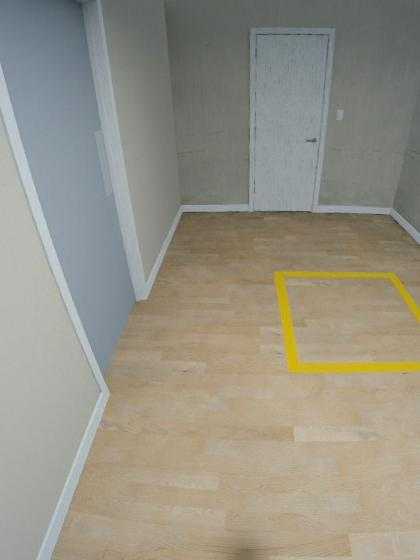

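Emit:
move --blocking false --cameras '[]' --r1 '{"base":{"translate_m":1.67}}' --r2 '{"base":{"translate_m":0.7},"joints":{"wrist_yaw_rad":0,"wrist_roll_rad":1.57,"gripper_m":0.1}}'

Emit:
wait --seconds 5 --cameras '[]'

Emit:
move --blocking false --cameras '[]' --r2 '{"base":{"rotate_rad":0.5}}'

Emit:
wait --seconds 4 --cameras '["r2_head_camera","r1_head_camera"]'

Emit:
wait --seconds 4 --cameras '["r2_head_camera","r2_head_left_camera","r1_head_camera","r1_head_left_camera"]'

Scene clock: 55.20 s.
earlier move: r2 done
move: r1 moving; r2 moving
r1.base_odometry: x=-0.023 y=+0.022 heading=+2.380
r1.turned_by_wheels: +0.000
r1.turned_by_imu: +0.000
r1.base_tilt: forward=-1.6 right=+1.3
r1.lidar_m: 2.48 1.04 0.77 0.74 0.81 0.83 0.79 0.88 1.23 2.01 2.12 3.07
r1.base_status: translate_m moving
r1.joint_positions: lift_m=+0.124 arm_m=+0.000 wrist_yaw_rad=+3.194 wrist_pitch_rad=+0.002 wrist_roll_rad=+0.000 gripper_m=+0.056
r1.measured_speeds: translate_m=+0.121 strafe_m=+0.000 rotate_rad=+0.002 lift_m=+0.000 arm_m=+0.000 wrist_yaw_rad=+0.000 wrist_pitch_rad=+0.000 wrist_roll_rad=+0.000
r1.motor_effort: lift_m=+20(20) arm_m=-4(4) wheel_0=+7(7) wheel_1=+4(8) wheel_2=-8(9)
r1.servo_current: wrist_yaw_rad=33(59) wrist_pitch_rad=39(52) wrist_roll_rad=33(59) gripper_m=39(46)
r1.hand_pose: x=-0.1216 y=+0.0722 z=+0.3019 quat_wxyz=(-0.026, -0.001, +0.000, +1.000) (m; r1's base frame)
r1.wrist_depth_mm: - 135 - - - - - / - 135 135 - - - - / - 132 174 - - - - / 110 136 206 - - - - / - - - - - - - / - - 194 - 191 - - / - 820 759 798 798 820 798
r2.base_odometry: x=-0.031 y=+0.001 heading=+3.100
r2.turned_by_wheels: +0.000
r2.turned_by_imu: +0.001
r2.base_tilt: forward=-0.7 right=+0.1
r2.lidar_m: 1.42 1.31 2.83 2.36 2.38 1.54 1.33 1.32 1.53 2.32 2.27 2.66
r2.base_status: translate_m moving
r2.joint_positions: lift_m=+0.683 arm_m=+0.000 wrist_yaw_rad=+2.651 wrist_pitch_rad=+0.001 wrist_roll_rad=+0.588 gripper_m=+0.075
r2.joint_status: wrist_yaw_rad moving; wrist_roll_rad moving; gripper_m moving; the others done
r2.measured_speeds: translate_m=+0.122 strafe_m=+0.000 rotate_rad=-0.003 lift_m=+0.000 arm_m=+0.000 wrist_yaw_rad=-1.729 wrist_pitch_rad=+0.000 wrist_roll_rad=+1.820
r2.motor_effort: lift_m=+21(21) arm_m=-4(4) wheel_0=+11(11) wheel_1=+7(8) wheel_2=-12(12)
r2.servo_current: wrist_yaw_rad=130(130) wrist_pitch_rad=39(39) wrist_roll_rad=72(98) gripper_m=72(91)
r2.hand_pose: x=-0.0422 y=+0.2131 z=+0.8606 quat_wxyz=(+0.233, +0.070, +0.281, +0.928) (m; r2's base frame)
r2.wrist_depth_mm: - - - - - - - / - - - - - - - / - - - - - - - / - - - - - - - / - - - - - - 1708 / 244 - 190 - 188 1756 1397 / - 126 - 112 1661 1336 1160
pictures: none

Scene clock: 58.50 s.
earlier move: r1 moving; r2 done
r1.base_odometry: x=-0.696 y=+0.663 heading=+2.380
r1.turned_by_wheels: +0.000
r1.turned_by_imu: +0.000
r1.base_tilt: forward=-1.6 right=+1.3
r1.lidar_m: 2.31 1.07 0.70 0.68 0.72 1.09 1.72 1.86 2.15 2.07 2.18 3.04
r1.base_status: translate_m moving
r1.joint_positions: lift_m=+0.124 arm_m=+0.000 wrist_yaw_rad=+3.194 wrist_pitch_rad=+0.002 wrist_roll_rad=+0.000 gripper_m=+0.056
r1.measured_speeds: translate_m=+0.301 strafe_m=+0.001 rotate_rad=+0.001 lift_m=+0.000 arm_m=+0.000 wrist_yaw_rad=+0.000 wrist_pitch_rad=+0.000 wrist_roll_rad=+0.000
r1.motor_effort: lift_m=+20(20) arm_m=-4(4) wheel_0=+5(9) wheel_1=+3(8) wheel_2=-6(10)
r1.servo_current: wrist_yaw_rad=52(65) wrist_pitch_rad=46(52) wrist_roll_rad=39(65) gripper_m=39(46)
r1.hand_pose: x=-0.1216 y=+0.0722 z=+0.3019 quat_wxyz=(-0.026, -0.001, +0.000, +1.000) (m; r1's base frame)
r1.wrist_depth_mm: - 135 - - - - - / - 135 135 - - - - / - 132 174 - - - - / 110 136 206 - - - - / 137 - - - - - - / 1229 1229 198 1182 192 1160 1025 / - 820 759 798 788 820 798
r2.base_odometry: x=-0.699 y=+0.030 heading=+3.099
r2.turned_by_wheels: +0.000
r2.turned_by_imu: +0.001
r2.base_tilt: forward=-0.6 right=+0.1
r2.lidar_m: 0.84 0.73 3.06 2.56 2.55 2.28 1.93 1.97 2.23 2.11 2.10 2.43
r2.base_status: done
r2.joint_positions: lift_m=+0.683 arm_m=+0.000 wrist_yaw_rad=+0.003 wrist_pitch_rad=+0.001 wrist_roll_rad=+1.568 gripper_m=+0.100
r2.joint_status: all done
r2.motor_effort: lift_m=+20(21) arm_m=-4(5) wheel_0=+3(12) wheel_1=+3(9) wheel_2=-3(15)
r2.servo_current: wrist_yaw_rad=46(163) wrist_pitch_rad=46(52) wrist_roll_rad=39(111) gripper_m=52(124)
r2.hand_pose: x=+0.4596 y=-0.0866 z=+0.8607 quat_wxyz=(+0.708, +0.706, +0.001, +0.001) (m; r2's base frame)
r2.wrist_depth_mm: - - - - - 1756 1229 / - - - - - 1756 1205 / - - - - - 1756 1205 / - - - - - 1808 1229 / - - - - - 1756 1255 / - - 196 - 198 1576 1229 / - - - 112 - - 1255
wait: 3.30 of 5 s (r2 has come to rest)
pictures: none

Scene clock: 59.00 s.
earlier move: r1 moving
move: r2 moving
r1.base_odometry: x=-0.804 y=+0.766 heading=+2.380
r1.turned_by_wheels: +0.000
r1.turned_by_imu: +0.000
r1.base_tilt: forward=-1.6 right=+1.3
r1.lidar_m: 2.30 1.03 0.80 0.66 0.74 1.09 1.87 2.02 2.14 2.08 2.21 2.89
r1.base_status: translate_m moving
r1.joint_positions: lift_m=+0.124 arm_m=+0.000 wrist_yaw_rad=+3.194 wrist_pitch_rad=+0.002 wrist_roll_rad=+0.000 gripper_m=+0.056
r1.measured_speeds: translate_m=+0.300 strafe_m=+0.001 rotate_rad=+0.003 lift_m=+0.000 arm_m=+0.000 wrist_yaw_rad=+0.000 wrist_pitch_rad=+0.000 wrist_roll_rad=+0.000
r1.motor_effort: lift_m=+20(20) arm_m=-4(4) wheel_0=+4(8) wheel_1=+3(6) wheel_2=-6(6)
r1.servo_current: wrist_yaw_rad=46(59) wrist_pitch_rad=39(46) wrist_roll_rad=52(59) gripper_m=39(46)
r1.hand_pose: x=-0.1216 y=+0.0722 z=+0.3019 quat_wxyz=(-0.026, -0.001, +0.000, +1.000) (m; r1's base frame)
r1.wrist_depth_mm: - 135 - - - - - / - 135 146 - - - - / - 132 174 - - - - / 110 136 223 - - - - / 137 - - 1983 1863 - - / 1255 1229 198 1229 192 1160 1025 / - 809 759 798 788 820 809
r2.base_odometry: x=-0.699 y=+0.030 heading=-2.932
r2.turned_by_wheels: +0.252
r2.turned_by_imu: +0.245
r2.base_tilt: forward=-0.7 right=+0.1
r2.lidar_m: 0.76 0.75 2.70 2.52 2.64 2.04 1.94 2.02 2.25 2.11 2.18 2.88
r2.base_status: rotate_rad moving
r2.joint_positions: lift_m=+0.683 arm_m=+0.000 wrist_yaw_rad=+0.003 wrist_pitch_rad=+0.001 wrist_roll_rad=+1.568 gripper_m=+0.100
r2.measured_speeds: translate_m=-0.002 strafe_m=+0.000 rotate_rad=+0.971 lift_m=+0.000 arm_m=+0.000 wrist_yaw_rad=+0.000 wrist_pitch_rad=+0.000 wrist_roll_rad=+0.000
r2.motor_effort: lift_m=+20(21) arm_m=-4(4) wheel_0=-6(11) wheel_1=-9(10) wheel_2=-11(12)
r2.servo_current: wrist_yaw_rad=52(52) wrist_pitch_rad=39(46) wrist_roll_rad=46(59) gripper_m=52(52)
r2.hand_pose: x=+0.4595 y=-0.0867 z=+0.8607 quat_wxyz=(+0.708, +0.706, +0.001, +0.001) (m; r2's base frame)
r2.wrist_depth_mm: - - - - - 1708 1205 / - - - - - 1756 1229 / - - - - - 1808 1229 / - - - - - 1863 1229 / - - - - - 741 1205 / - - 195 854 195 676 - / - - - 112 - - -
pictures: none

Scene clock: 59.83 s.
earlier move: r1 moving; r2 done
r1.base_odometry: x=-0.985 y=+0.939 heading=+2.380
r1.turned_by_wheels: +0.000
r1.turned_by_imu: +0.000
r1.base_tilt: forward=-1.6 right=+1.2
r1.lidar_m: 2.23 0.98 0.78 0.72 0.70 1.05 2.10 2.27 2.15 2.09 2.20 2.63
r1.base_status: translate_m moving
r1.joint_positions: lift_m=+0.124 arm_m=+0.000 wrist_yaw_rad=+3.194 wrist_pitch_rad=+0.002 wrist_roll_rad=+0.000 gripper_m=+0.056
r1.measured_speeds: translate_m=+0.300 strafe_m=-0.001 rotate_rad=-0.005 lift_m=+0.000 arm_m=+0.000 wrist_yaw_rad=+0.000 wrist_pitch_rad=+0.000 wrist_roll_rad=+0.000
r1.motor_effort: lift_m=+20(20) arm_m=-4(4) wheel_0=+5(8) wheel_1=+5(7) wheel_2=-5(6)
r1.servo_current: wrist_yaw_rad=39(65) wrist_pitch_rad=39(52) wrist_roll_rad=46(72) gripper_m=46(46)
r1.hand_pose: x=-0.1216 y=+0.0722 z=+0.3019 quat_wxyz=(-0.026, -0.001, +0.000, +1.000) (m; r1's base frame)
r1.wrist_depth_mm: - 135 - - - - - / - 135 146 - - - - / - 133 175 - - - - / 110 136 224 - - - - / 137 - - - - 1808 - / 1229 1229 198 1205 193 1138 1008 / - 809 759 798 798 831 809
r2.base_odometry: x=-0.699 y=+0.030 heading=-2.684
r2.turned_by_wheels: +0.248
r2.turned_by_imu: +0.242
r2.base_tilt: forward=-0.7 right=+0.1
r2.lidar_m: 0.73 3.07 2.54 2.54 2.36 1.94 1.95 2.23 2.13 2.10 2.41 0.86
r2.base_status: done
r2.joint_positions: lift_m=+0.683 arm_m=+0.000 wrist_yaw_rad=+0.003 wrist_pitch_rad=+0.001 wrist_roll_rad=+1.568 gripper_m=+0.100
r2.motor_effort: lift_m=+21(21) arm_m=-4(4) wheel_0=-3(11) wheel_1=-2(10) wheel_2=-3(12)
r2.servo_current: wrist_yaw_rad=46(52) wrist_pitch_rad=39(46) wrist_roll_rad=52(59) gripper_m=52(59)
r2.hand_pose: x=+0.4595 y=-0.0867 z=+0.8607 quat_wxyz=(+0.708, +0.706, +0.001, +0.001) (m; r2's base frame)
r2.wrist_depth_mm: - - - - - 1756 1205 / - - - - - 1661 1205 / - - - - - 683 1255 / - - - 866 - 654 - / - - 854 866 - 621 - / - - 195 866 195 603 - / - - - 112 - 1983 1160
wait: 0.83 of 4 s (r2 has come to rest)
pictures: r1_head_camera, r2_head_camera

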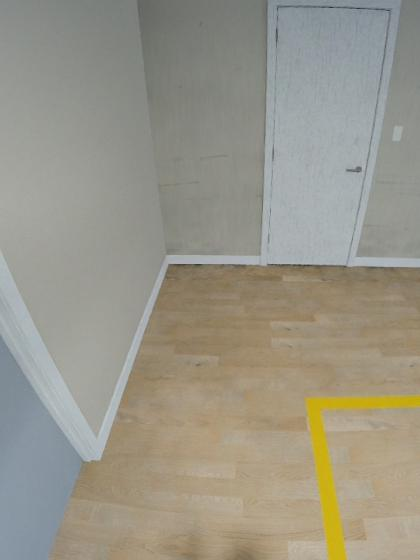

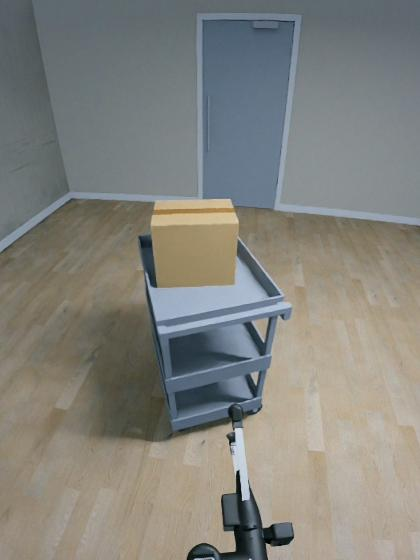

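Scene clock: 61.73 s.
earlier move: r1 done
r1.base_odometry: x=-1.209 y=+1.152 heading=+2.380
r1.turned_by_wheels: +0.000
r1.turned_by_imu: +0.000
r1.base_tilt: forward=-1.6 right=+1.3
r1.lidar_m: 2.14 0.88 0.73 0.71 0.78 1.04 2.43 2.61 2.15 2.10 2.23 2.30
r1.base_status: done
r1.joint_positions: lift_m=+0.124 arm_m=+0.000 wrist_yaw_rad=+3.194 wrist_pitch_rad=+0.002 wrist_roll_rad=+0.000 gripper_m=+0.056
r1.motor_effort: lift_m=+19(20) arm_m=-4(4) wheel_0=+1(8) wheel_1=+0(7) wheel_2=+2(6)
r1.servo_current: wrist_yaw_rad=26(65) wrist_pitch_rad=39(52) wrist_roll_rad=59(72) gripper_m=46(46)
r1.hand_pose: x=-0.1216 y=+0.0722 z=+0.3019 quat_wxyz=(-0.026, -0.001, +0.000, +1.000) (m; r1's base frame)
r1.wrist_depth_mm: - 135 - - - - - / - 135 146 - - - - / - 133 175 - - - - / 110 136 224 - - - - / 137 - - - - 1863 - / 1229 1229 198 1205 193 1160 946 / - 809 759 798 788 820 798
r2.base_odometry: x=-0.699 y=+0.030 heading=-2.684
r2.turned_by_wheels: +0.000
r2.turned_by_imu: +0.000
r2.base_tilt: forward=-0.7 right=+0.1
r2.lidar_m: 0.74 3.11 2.54 2.54 2.36 1.95 1.94 2.20 2.11 2.09 2.37 0.85
r2.base_status: done
r2.joint_positions: lift_m=+0.683 arm_m=+0.000 wrist_yaw_rad=+0.003 wrist_pitch_rad=+0.001 wrist_roll_rad=+1.568 gripper_m=+0.100
r2.motor_effort: lift_m=+20(21) arm_m=-4(4) wheel_0=-2(11) wheel_1=-2(10) wheel_2=-3(12)
r2.servo_current: wrist_yaw_rad=52(59) wrist_pitch_rad=39(46) wrist_roll_rad=46(59) gripper_m=52(59)
r2.hand_pose: x=+0.4595 y=-0.0867 z=+0.8607 quat_wxyz=(+0.708, +0.706, +0.001, +0.001) (m; r2's base frame)
r2.wrist_depth_mm: - - - - - 1756 1205 / - - - - - 1618 1229 / - - - - - 676 1229 / - - - 866 - 654 - / - - 878 878 - 634 - / - - 196 866 195 609 - / - - - 112 - 1921 1160
wait: 1.90 of 4 s (r1 has come to rest)
pictures: r1_head_camera, r1_head_left_camera, r2_head_camera, r2_head_left_camera

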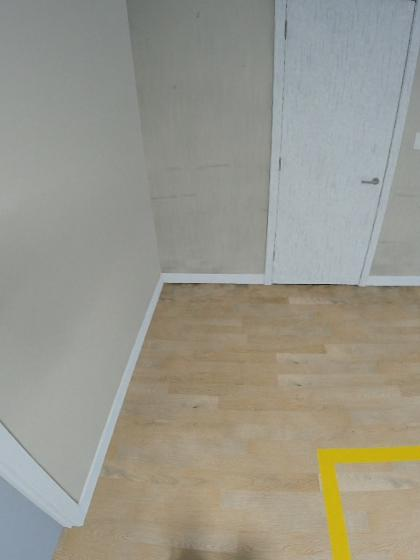

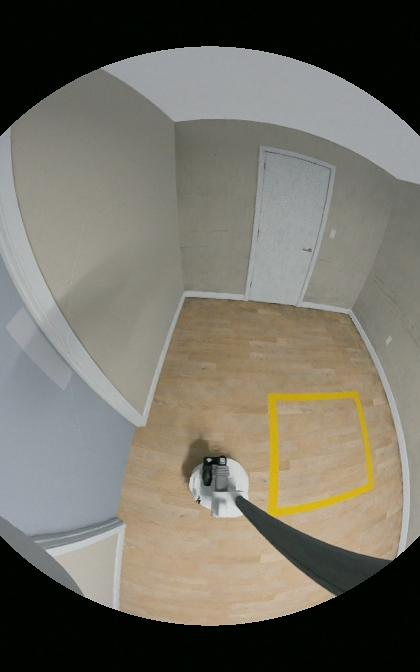

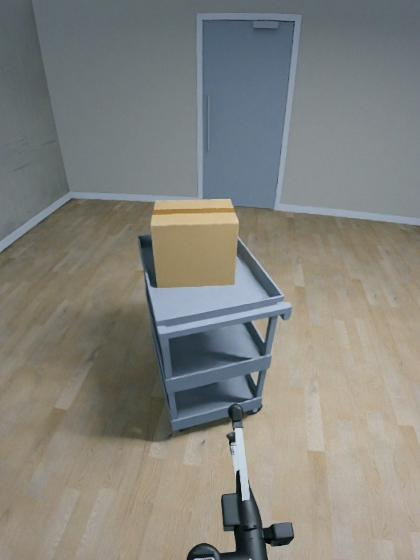

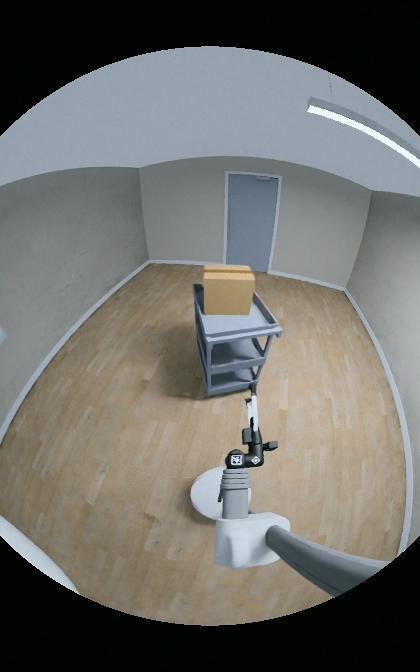

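Emit:
move --blocking false --cameras '[]' --r1 '{"base":{"rotate_rad":1.57}}' --r2 '{"base":{"rotate_rad":0.27}}'

Emit:
wait --seconds 2 --cameras '[]'

Emit:
move --blocking false --cameras '[]' --r2 '{"base":{"strafe_m":-0.18}}'

Emit:
wait --seconds 2 --cameras '[]'

Emit:
wait --seconds 1.5 --cameras '["r1_head_camera","r1_head_left_camera","r2_head_camera","r2_wrist_camera"]'

Scene clock: 78.33 s.
move: r1 moving; r2 moving
r1.base_odometry: x=-1.209 y=+1.152 heading=+2.633
r1.turned_by_wheels: +0.252
r1.turned_by_imu: +0.253
r1.base_tilt: forward=-1.6 right=+1.3
r1.lidar_m: 1.23 0.75 0.73 0.73 0.85 1.49 2.43 2.37 2.11 2.13 2.55 2.26
r1.base_status: rotate_rad moving
r1.joint_positions: lift_m=+0.124 arm_m=+0.000 wrist_yaw_rad=+3.194 wrist_pitch_rad=+0.002 wrist_roll_rad=+0.000 gripper_m=+0.056
r1.measured_speeds: translate_m=+0.001 strafe_m=+0.000 rotate_rad=+0.973 lift_m=+0.000 arm_m=+0.000 wrist_yaw_rad=+0.000 wrist_pitch_rad=+0.000 wrist_roll_rad=+0.000
r1.motor_effort: lift_m=+20(20) arm_m=-4(4) wheel_0=-10(10) wheel_1=-7(7) wheel_2=-7(7)
r1.servo_current: wrist_yaw_rad=72(72) wrist_pitch_rad=39(46) wrist_roll_rad=39(59) gripper_m=39(46)
r1.hand_pose: x=-0.1216 y=+0.0722 z=+0.3019 quat_wxyz=(-0.026, -0.001, +0.000, +1.000) (m; r1's base frame)
r1.wrist_depth_mm: - 135 - - - - - / - 135 146 - - - - / - 133 175 - - - - / 110 136 224 - - - - / 137 - - - - - 1576 / 1229 1229 198 1205 193 1160 1098 / - 809 759 798 809 831 809
r2.base_odometry: x=-0.699 y=+0.030 heading=-2.468
r2.turned_by_wheels: +0.216
r2.turned_by_imu: +0.211
r2.base_tilt: forward=-0.7 right=+0.1
r2.lidar_m: 0.75 2.78 2.55 2.59 2.11 1.92 2.01 2.28 2.12 2.16 2.75 0.77
r2.base_status: rotate_rad moving
r2.joint_positions: lift_m=+0.683 arm_m=+0.000 wrist_yaw_rad=+0.002 wrist_pitch_rad=+0.001 wrist_roll_rad=+1.568 gripper_m=+0.100
r2.measured_speeds: translate_m=+0.001 strafe_m=+0.001 rotate_rad=+0.490 lift_m=+0.000 arm_m=+0.000 wrist_yaw_rad=+0.000 wrist_pitch_rad=+0.000 wrist_roll_rad=+0.000
r2.motor_effort: lift_m=+21(21) arm_m=-4(4) wheel_0=-6(7) wheel_1=-4(10) wheel_2=-5(11)
r2.servo_current: wrist_yaw_rad=52(59) wrist_pitch_rad=33(52) wrist_roll_rad=52(59) gripper_m=52(59)
r2.hand_pose: x=+0.4595 y=-0.0867 z=+0.8607 quat_wxyz=(+0.708, +0.706, +0.001, +0.001) (m; r2's base frame)
r2.wrist_depth_mm: - - - - - 609 1138 / - - - 809 - 609 - / - - 842 820 - 609 - / - - 866 854 - - - / - - - - - 1661 1160 / - - 196 - 198 1537 1229 / - - - 112 - 1863 1205
pictures: none

Scene clock: 78.90 s.
earlier move: r1 moving; r2 done
r1.base_odometry: x=-1.209 y=+1.152 heading=-2.826
r1.turned_by_wheels: +0.825
r1.turned_by_imu: +0.829
r1.base_tilt: forward=-1.6 right=+1.3
r1.lidar_m: 0.75 0.72 0.78 1.05 2.42 2.61 2.18 2.11 2.27 2.31 2.04 0.88
r1.base_status: rotate_rad moving
r1.joint_positions: lift_m=+0.124 arm_m=+0.000 wrist_yaw_rad=+3.194 wrist_pitch_rad=+0.002 wrist_roll_rad=+0.000 gripper_m=+0.056
r1.measured_speeds: translate_m=+0.000 strafe_m=+0.000 rotate_rad=+1.436 lift_m=+0.000 arm_m=+0.000 wrist_yaw_rad=+0.000 wrist_pitch_rad=+0.000 wrist_roll_rad=+0.000
r1.motor_effort: lift_m=+19(20) arm_m=-4(4) wheel_0=-5(10) wheel_1=-4(8) wheel_2=-3(8)
r1.servo_current: wrist_yaw_rad=46(72) wrist_pitch_rad=39(52) wrist_roll_rad=52(59) gripper_m=46(52)
r1.hand_pose: x=-0.1216 y=+0.0722 z=+0.3019 quat_wxyz=(-0.026, -0.001, +0.000, +1.000) (m; r1's base frame)
r1.wrist_depth_mm: - 135 - - - - - / - 135 147 - - - - / - 133 175 - - - - / 110 136 224 - - - - / 137 - - - - - - / 1229 1205 194 1182 193 1138 1118 / - 809 291 798 798 831 809
r2.base_odometry: x=-0.699 y=+0.030 heading=-2.415
r2.turned_by_wheels: +0.053
r2.turned_by_imu: +0.052
r2.base_tilt: forward=-0.7 right=+0.1
r2.lidar_m: 0.74 2.73 2.54 2.64 2.03 1.95 2.02 2.24 2.12 2.16 2.87 0.76
r2.base_status: done
r2.joint_positions: lift_m=+0.683 arm_m=+0.000 wrist_yaw_rad=+0.002 wrist_pitch_rad=+0.001 wrist_roll_rad=+1.568 gripper_m=+0.100
r2.motor_effort: lift_m=+21(21) arm_m=-4(4) wheel_0=-3(7) wheel_1=-4(10) wheel_2=-4(11)
r2.servo_current: wrist_yaw_rad=52(59) wrist_pitch_rad=39(52) wrist_roll_rad=46(59) gripper_m=46(59)
r2.hand_pose: x=+0.4595 y=-0.0867 z=+0.8607 quat_wxyz=(+0.708, +0.706, +0.001, +0.001) (m; r2's base frame)
r2.wrist_depth_mm: - - - 778 - - 585 / - - 798 788 - - 580 / - - 831 809 - - 585 / - - - 854 - 1537 591 / - - - - - 1808 1255 / - - 195 - 198 1576 1229 / - - - 112 - 1921 1255
wait: 0.57 of 2 s (r2 has come to rest)
pictures: none

Scene clock: 79.40 s.
earlier move: r1 moving
move: r2 moving
r1.base_odometry: x=-1.209 y=+1.152 heading=-2.374
r1.turned_by_wheels: +0.452
r1.turned_by_imu: +0.455
r1.base_tilt: forward=-1.6 right=+1.3
r1.lidar_m: 0.71 0.77 0.97 2.41 2.53 2.18 2.09 2.23 2.36 2.27 0.96 0.76
r1.base_status: rotate_rad moving
r1.joint_positions: lift_m=+0.124 arm_m=+0.000 wrist_yaw_rad=+3.194 wrist_pitch_rad=+0.002 wrist_roll_rad=+0.000 gripper_m=+0.056
r1.measured_speeds: translate_m=+0.001 strafe_m=+0.000 rotate_rad=+0.438 lift_m=+0.000 arm_m=+0.000 wrist_yaw_rad=+0.000 wrist_pitch_rad=+0.000 wrist_roll_rad=+0.000
r1.motor_effort: lift_m=+19(20) arm_m=-4(4) wheel_0=-3(5) wheel_1=-3(5) wheel_2=-1(3)
r1.servo_current: wrist_yaw_rad=13(52) wrist_pitch_rad=39(52) wrist_roll_rad=33(59) gripper_m=46(46)
r1.hand_pose: x=-0.1216 y=+0.0722 z=+0.3019 quat_wxyz=(-0.026, -0.001, +0.000, +1.000) (m; r1's base frame)
r1.wrist_depth_mm: - 135 - - - - - / - 135 146 - - - - / - 133 175 - - - - / 110 136 223 - - - - / 137 - - - - - - / - 1205 198 1205 192 1160 1118 / - 820 759 809 - 820 809
r2.base_odometry: x=-0.723 y=+0.057 heading=-2.415
r2.turned_by_wheels: +0.000
r2.turned_by_imu: +0.000
r2.base_tilt: forward=-0.7 right=+0.1
r2.lidar_m: 0.75 2.77 2.56 2.64 2.08 1.96 2.01 2.23 2.09 2.13 2.82 0.75
r2.base_status: strafe_m moving
r2.joint_positions: lift_m=+0.683 arm_m=+0.000 wrist_yaw_rad=+0.002 wrist_pitch_rad=+0.001 wrist_roll_rad=+1.568 gripper_m=+0.100
r2.measured_speeds: translate_m=+0.001 strafe_m=-0.141 rotate_rad=-0.004 lift_m=+0.000 arm_m=+0.000 wrist_yaw_rad=+0.000 wrist_pitch_rad=+0.000 wrist_roll_rad=+0.000
r2.motor_effort: lift_m=+20(21) arm_m=-4(4) wheel_0=+9(12) wheel_1=-11(12) wheel_2=+1(3)
r2.servo_current: wrist_yaw_rad=46(59) wrist_pitch_rad=39(52) wrist_roll_rad=33(59) gripper_m=52(59)
r2.hand_pose: x=+0.4595 y=-0.0867 z=+0.8607 quat_wxyz=(+0.708, +0.706, +0.001, +0.001) (m; r2's base frame)
r2.wrist_depth_mm: - - - - - - 580 / - - 798 788 - - 585 / - - 820 809 - - 585 / - - - 854 - - 591 / - - - - - 1863 1160 / - - 196 - 198 1576 1205 / - - - 112 - 1921 1205
pictures: none

Scene clock: 79.90 s.
earlier move: r1 done; r2 moving
r1.base_odometry: x=-1.209 y=+1.152 heading=-2.333
r1.turned_by_wheels: +0.041
r1.turned_by_imu: +0.041
r1.base_tilt: forward=-1.6 right=+1.3
r1.lidar_m: 0.70 0.76 1.03 2.42 2.54 2.17 2.09 2.22 2.34 2.26 0.93 0.73
r1.base_status: done
r1.joint_positions: lift_m=+0.124 arm_m=+0.000 wrist_yaw_rad=+3.194 wrist_pitch_rad=+0.002 wrist_roll_rad=+0.000 gripper_m=+0.056
r1.motor_effort: lift_m=+19(20) arm_m=-4(4) wheel_0=-2(5) wheel_1=-2(5) wheel_2=-1(3)
r1.servo_current: wrist_yaw_rad=46(72) wrist_pitch_rad=46(52) wrist_roll_rad=46(59) gripper_m=39(46)
r1.hand_pose: x=-0.1216 y=+0.0722 z=+0.3019 quat_wxyz=(-0.026, -0.001, +0.000, +1.000) (m; r1's base frame)
r1.wrist_depth_mm: - 135 - - - - - / - 135 146 - - - - / - 132 175 - - - - / 110 136 223 - - - - / 137 - - - - - - / 1229 1205 198 1182 193 1160 1118 / - 820 759 809 - 831 798
r2.base_odometry: x=-0.787 y=+0.128 heading=-2.415
r2.turned_by_wheels: +0.000
r2.turned_by_imu: +0.000
r2.base_tilt: forward=-0.7 right=+0.1
r2.lidar_m: 0.72 2.85 2.65 2.76 2.15 2.00 2.09 2.11 1.99 2.05 2.73 0.77
r2.base_status: strafe_m moving
r2.joint_positions: lift_m=+0.683 arm_m=+0.000 wrist_yaw_rad=+0.002 wrist_pitch_rad=+0.001 wrist_roll_rad=+1.568 gripper_m=+0.100
r2.measured_speeds: translate_m=-0.001 strafe_m=-0.170 rotate_rad=+0.005 lift_m=+0.000 arm_m=+0.000 wrist_yaw_rad=+0.000 wrist_pitch_rad=+0.000 wrist_roll_rad=+0.000
r2.motor_effort: lift_m=+20(21) arm_m=-4(4) wheel_0=+5(13) wheel_1=-4(12) wheel_2=+0(3)
r2.servo_current: wrist_yaw_rad=33(59) wrist_pitch_rad=46(52) wrist_roll_rad=52(59) gripper_m=52(59)
r2.hand_pose: x=+0.4595 y=-0.0867 z=+0.8607 quat_wxyz=(+0.708, +0.706, +0.001, +0.001) (m; r2's base frame)
r2.wrist_depth_mm: - - - 585 - 621 591 / - - - - - - 591 / - - 798 798 - - 585 / - - 854 831 - - 585 / - - - 866 - 621 591 / - - 196 539 194 1537 1229 / - - - 112 - 1921 1229
wait: 0.50 of 2 s (r1 has come to rest)
pictures: none

Scene clock: 80.87 s.
earlier move: r2 done
r1.base_odometry: x=-1.209 y=+1.152 heading=-2.333
r1.turned_by_wheels: +0.000
r1.turned_by_imu: +0.000
r1.base_tilt: forward=-1.6 right=+1.3
r1.lidar_m: 0.71 0.79 1.00 2.42 2.58 2.17 2.10 2.24 2.33 2.24 0.94 0.76
r1.base_status: done
r1.joint_positions: lift_m=+0.124 arm_m=+0.000 wrist_yaw_rad=+3.194 wrist_pitch_rad=+0.002 wrist_roll_rad=+0.000 gripper_m=+0.056
r1.motor_effort: lift_m=+19(20) arm_m=-4(4) wheel_0=-2(5) wheel_1=-2(5) wheel_2=-1(3)
r1.servo_current: wrist_yaw_rad=52(72) wrist_pitch_rad=39(52) wrist_roll_rad=59(65) gripper_m=39(46)
r1.hand_pose: x=-0.1216 y=+0.0722 z=+0.3019 quat_wxyz=(-0.026, -0.001, +0.000, +1.000) (m; r1's base frame)
r1.wrist_depth_mm: - 135 - - - - - / - 135 146 - - - - / - 132 175 - - - - / 110 136 224 - - - - / 137 - - - - - - / 1205 1229 198 1205 193 1160 1118 / - 809 759 809 - 831 809
r2.base_odometry: x=-0.819 y=+0.164 heading=-2.415
r2.turned_by_wheels: +0.000
r2.turned_by_imu: +0.000
r2.base_tilt: forward=-0.7 right=+0.1
r2.lidar_m: 0.73 2.90 2.69 2.81 2.16 2.02 2.08 2.06 1.94 2.02 2.69 0.76
r2.base_status: done
r2.joint_positions: lift_m=+0.683 arm_m=+0.000 wrist_yaw_rad=+0.002 wrist_pitch_rad=+0.001 wrist_roll_rad=+1.568 gripper_m=+0.100
r2.motor_effort: lift_m=+21(21) arm_m=-4(4) wheel_0=+2(13) wheel_1=-3(12) wheel_2=+0(3)
r2.servo_current: wrist_yaw_rad=59(59) wrist_pitch_rad=39(52) wrist_roll_rad=52(59) gripper_m=52(59)
r2.hand_pose: x=+0.4595 y=-0.0867 z=+0.8607 quat_wxyz=(+0.708, +0.706, +0.001, +0.001) (m; r2's base frame)
r2.wrist_depth_mm: - - - - - 1756 1182 / - - - - - - 585 / - - 931 798 - - 585 / - - 820 809 - - 591 / - - 854 854 - - 597 / - - 195 597 194 788 1098 / - - - 112 - - 1229
wait: 0.97 of 1.5 s (r2 has come to rest)
pictures: r1_head_camera, r1_head_left_camera, r2_head_camera, r2_wrist_camera

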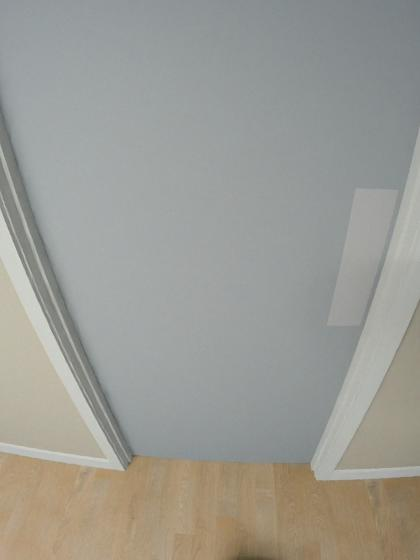

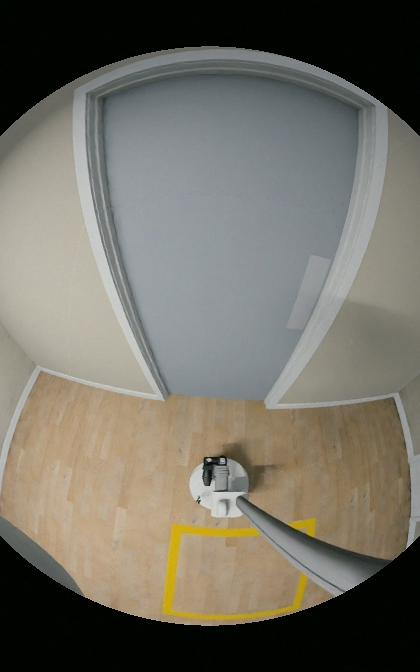

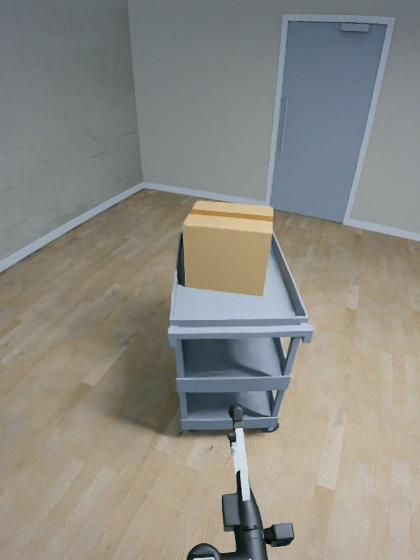

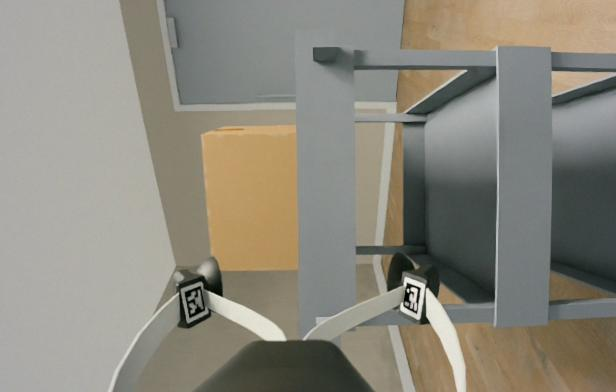

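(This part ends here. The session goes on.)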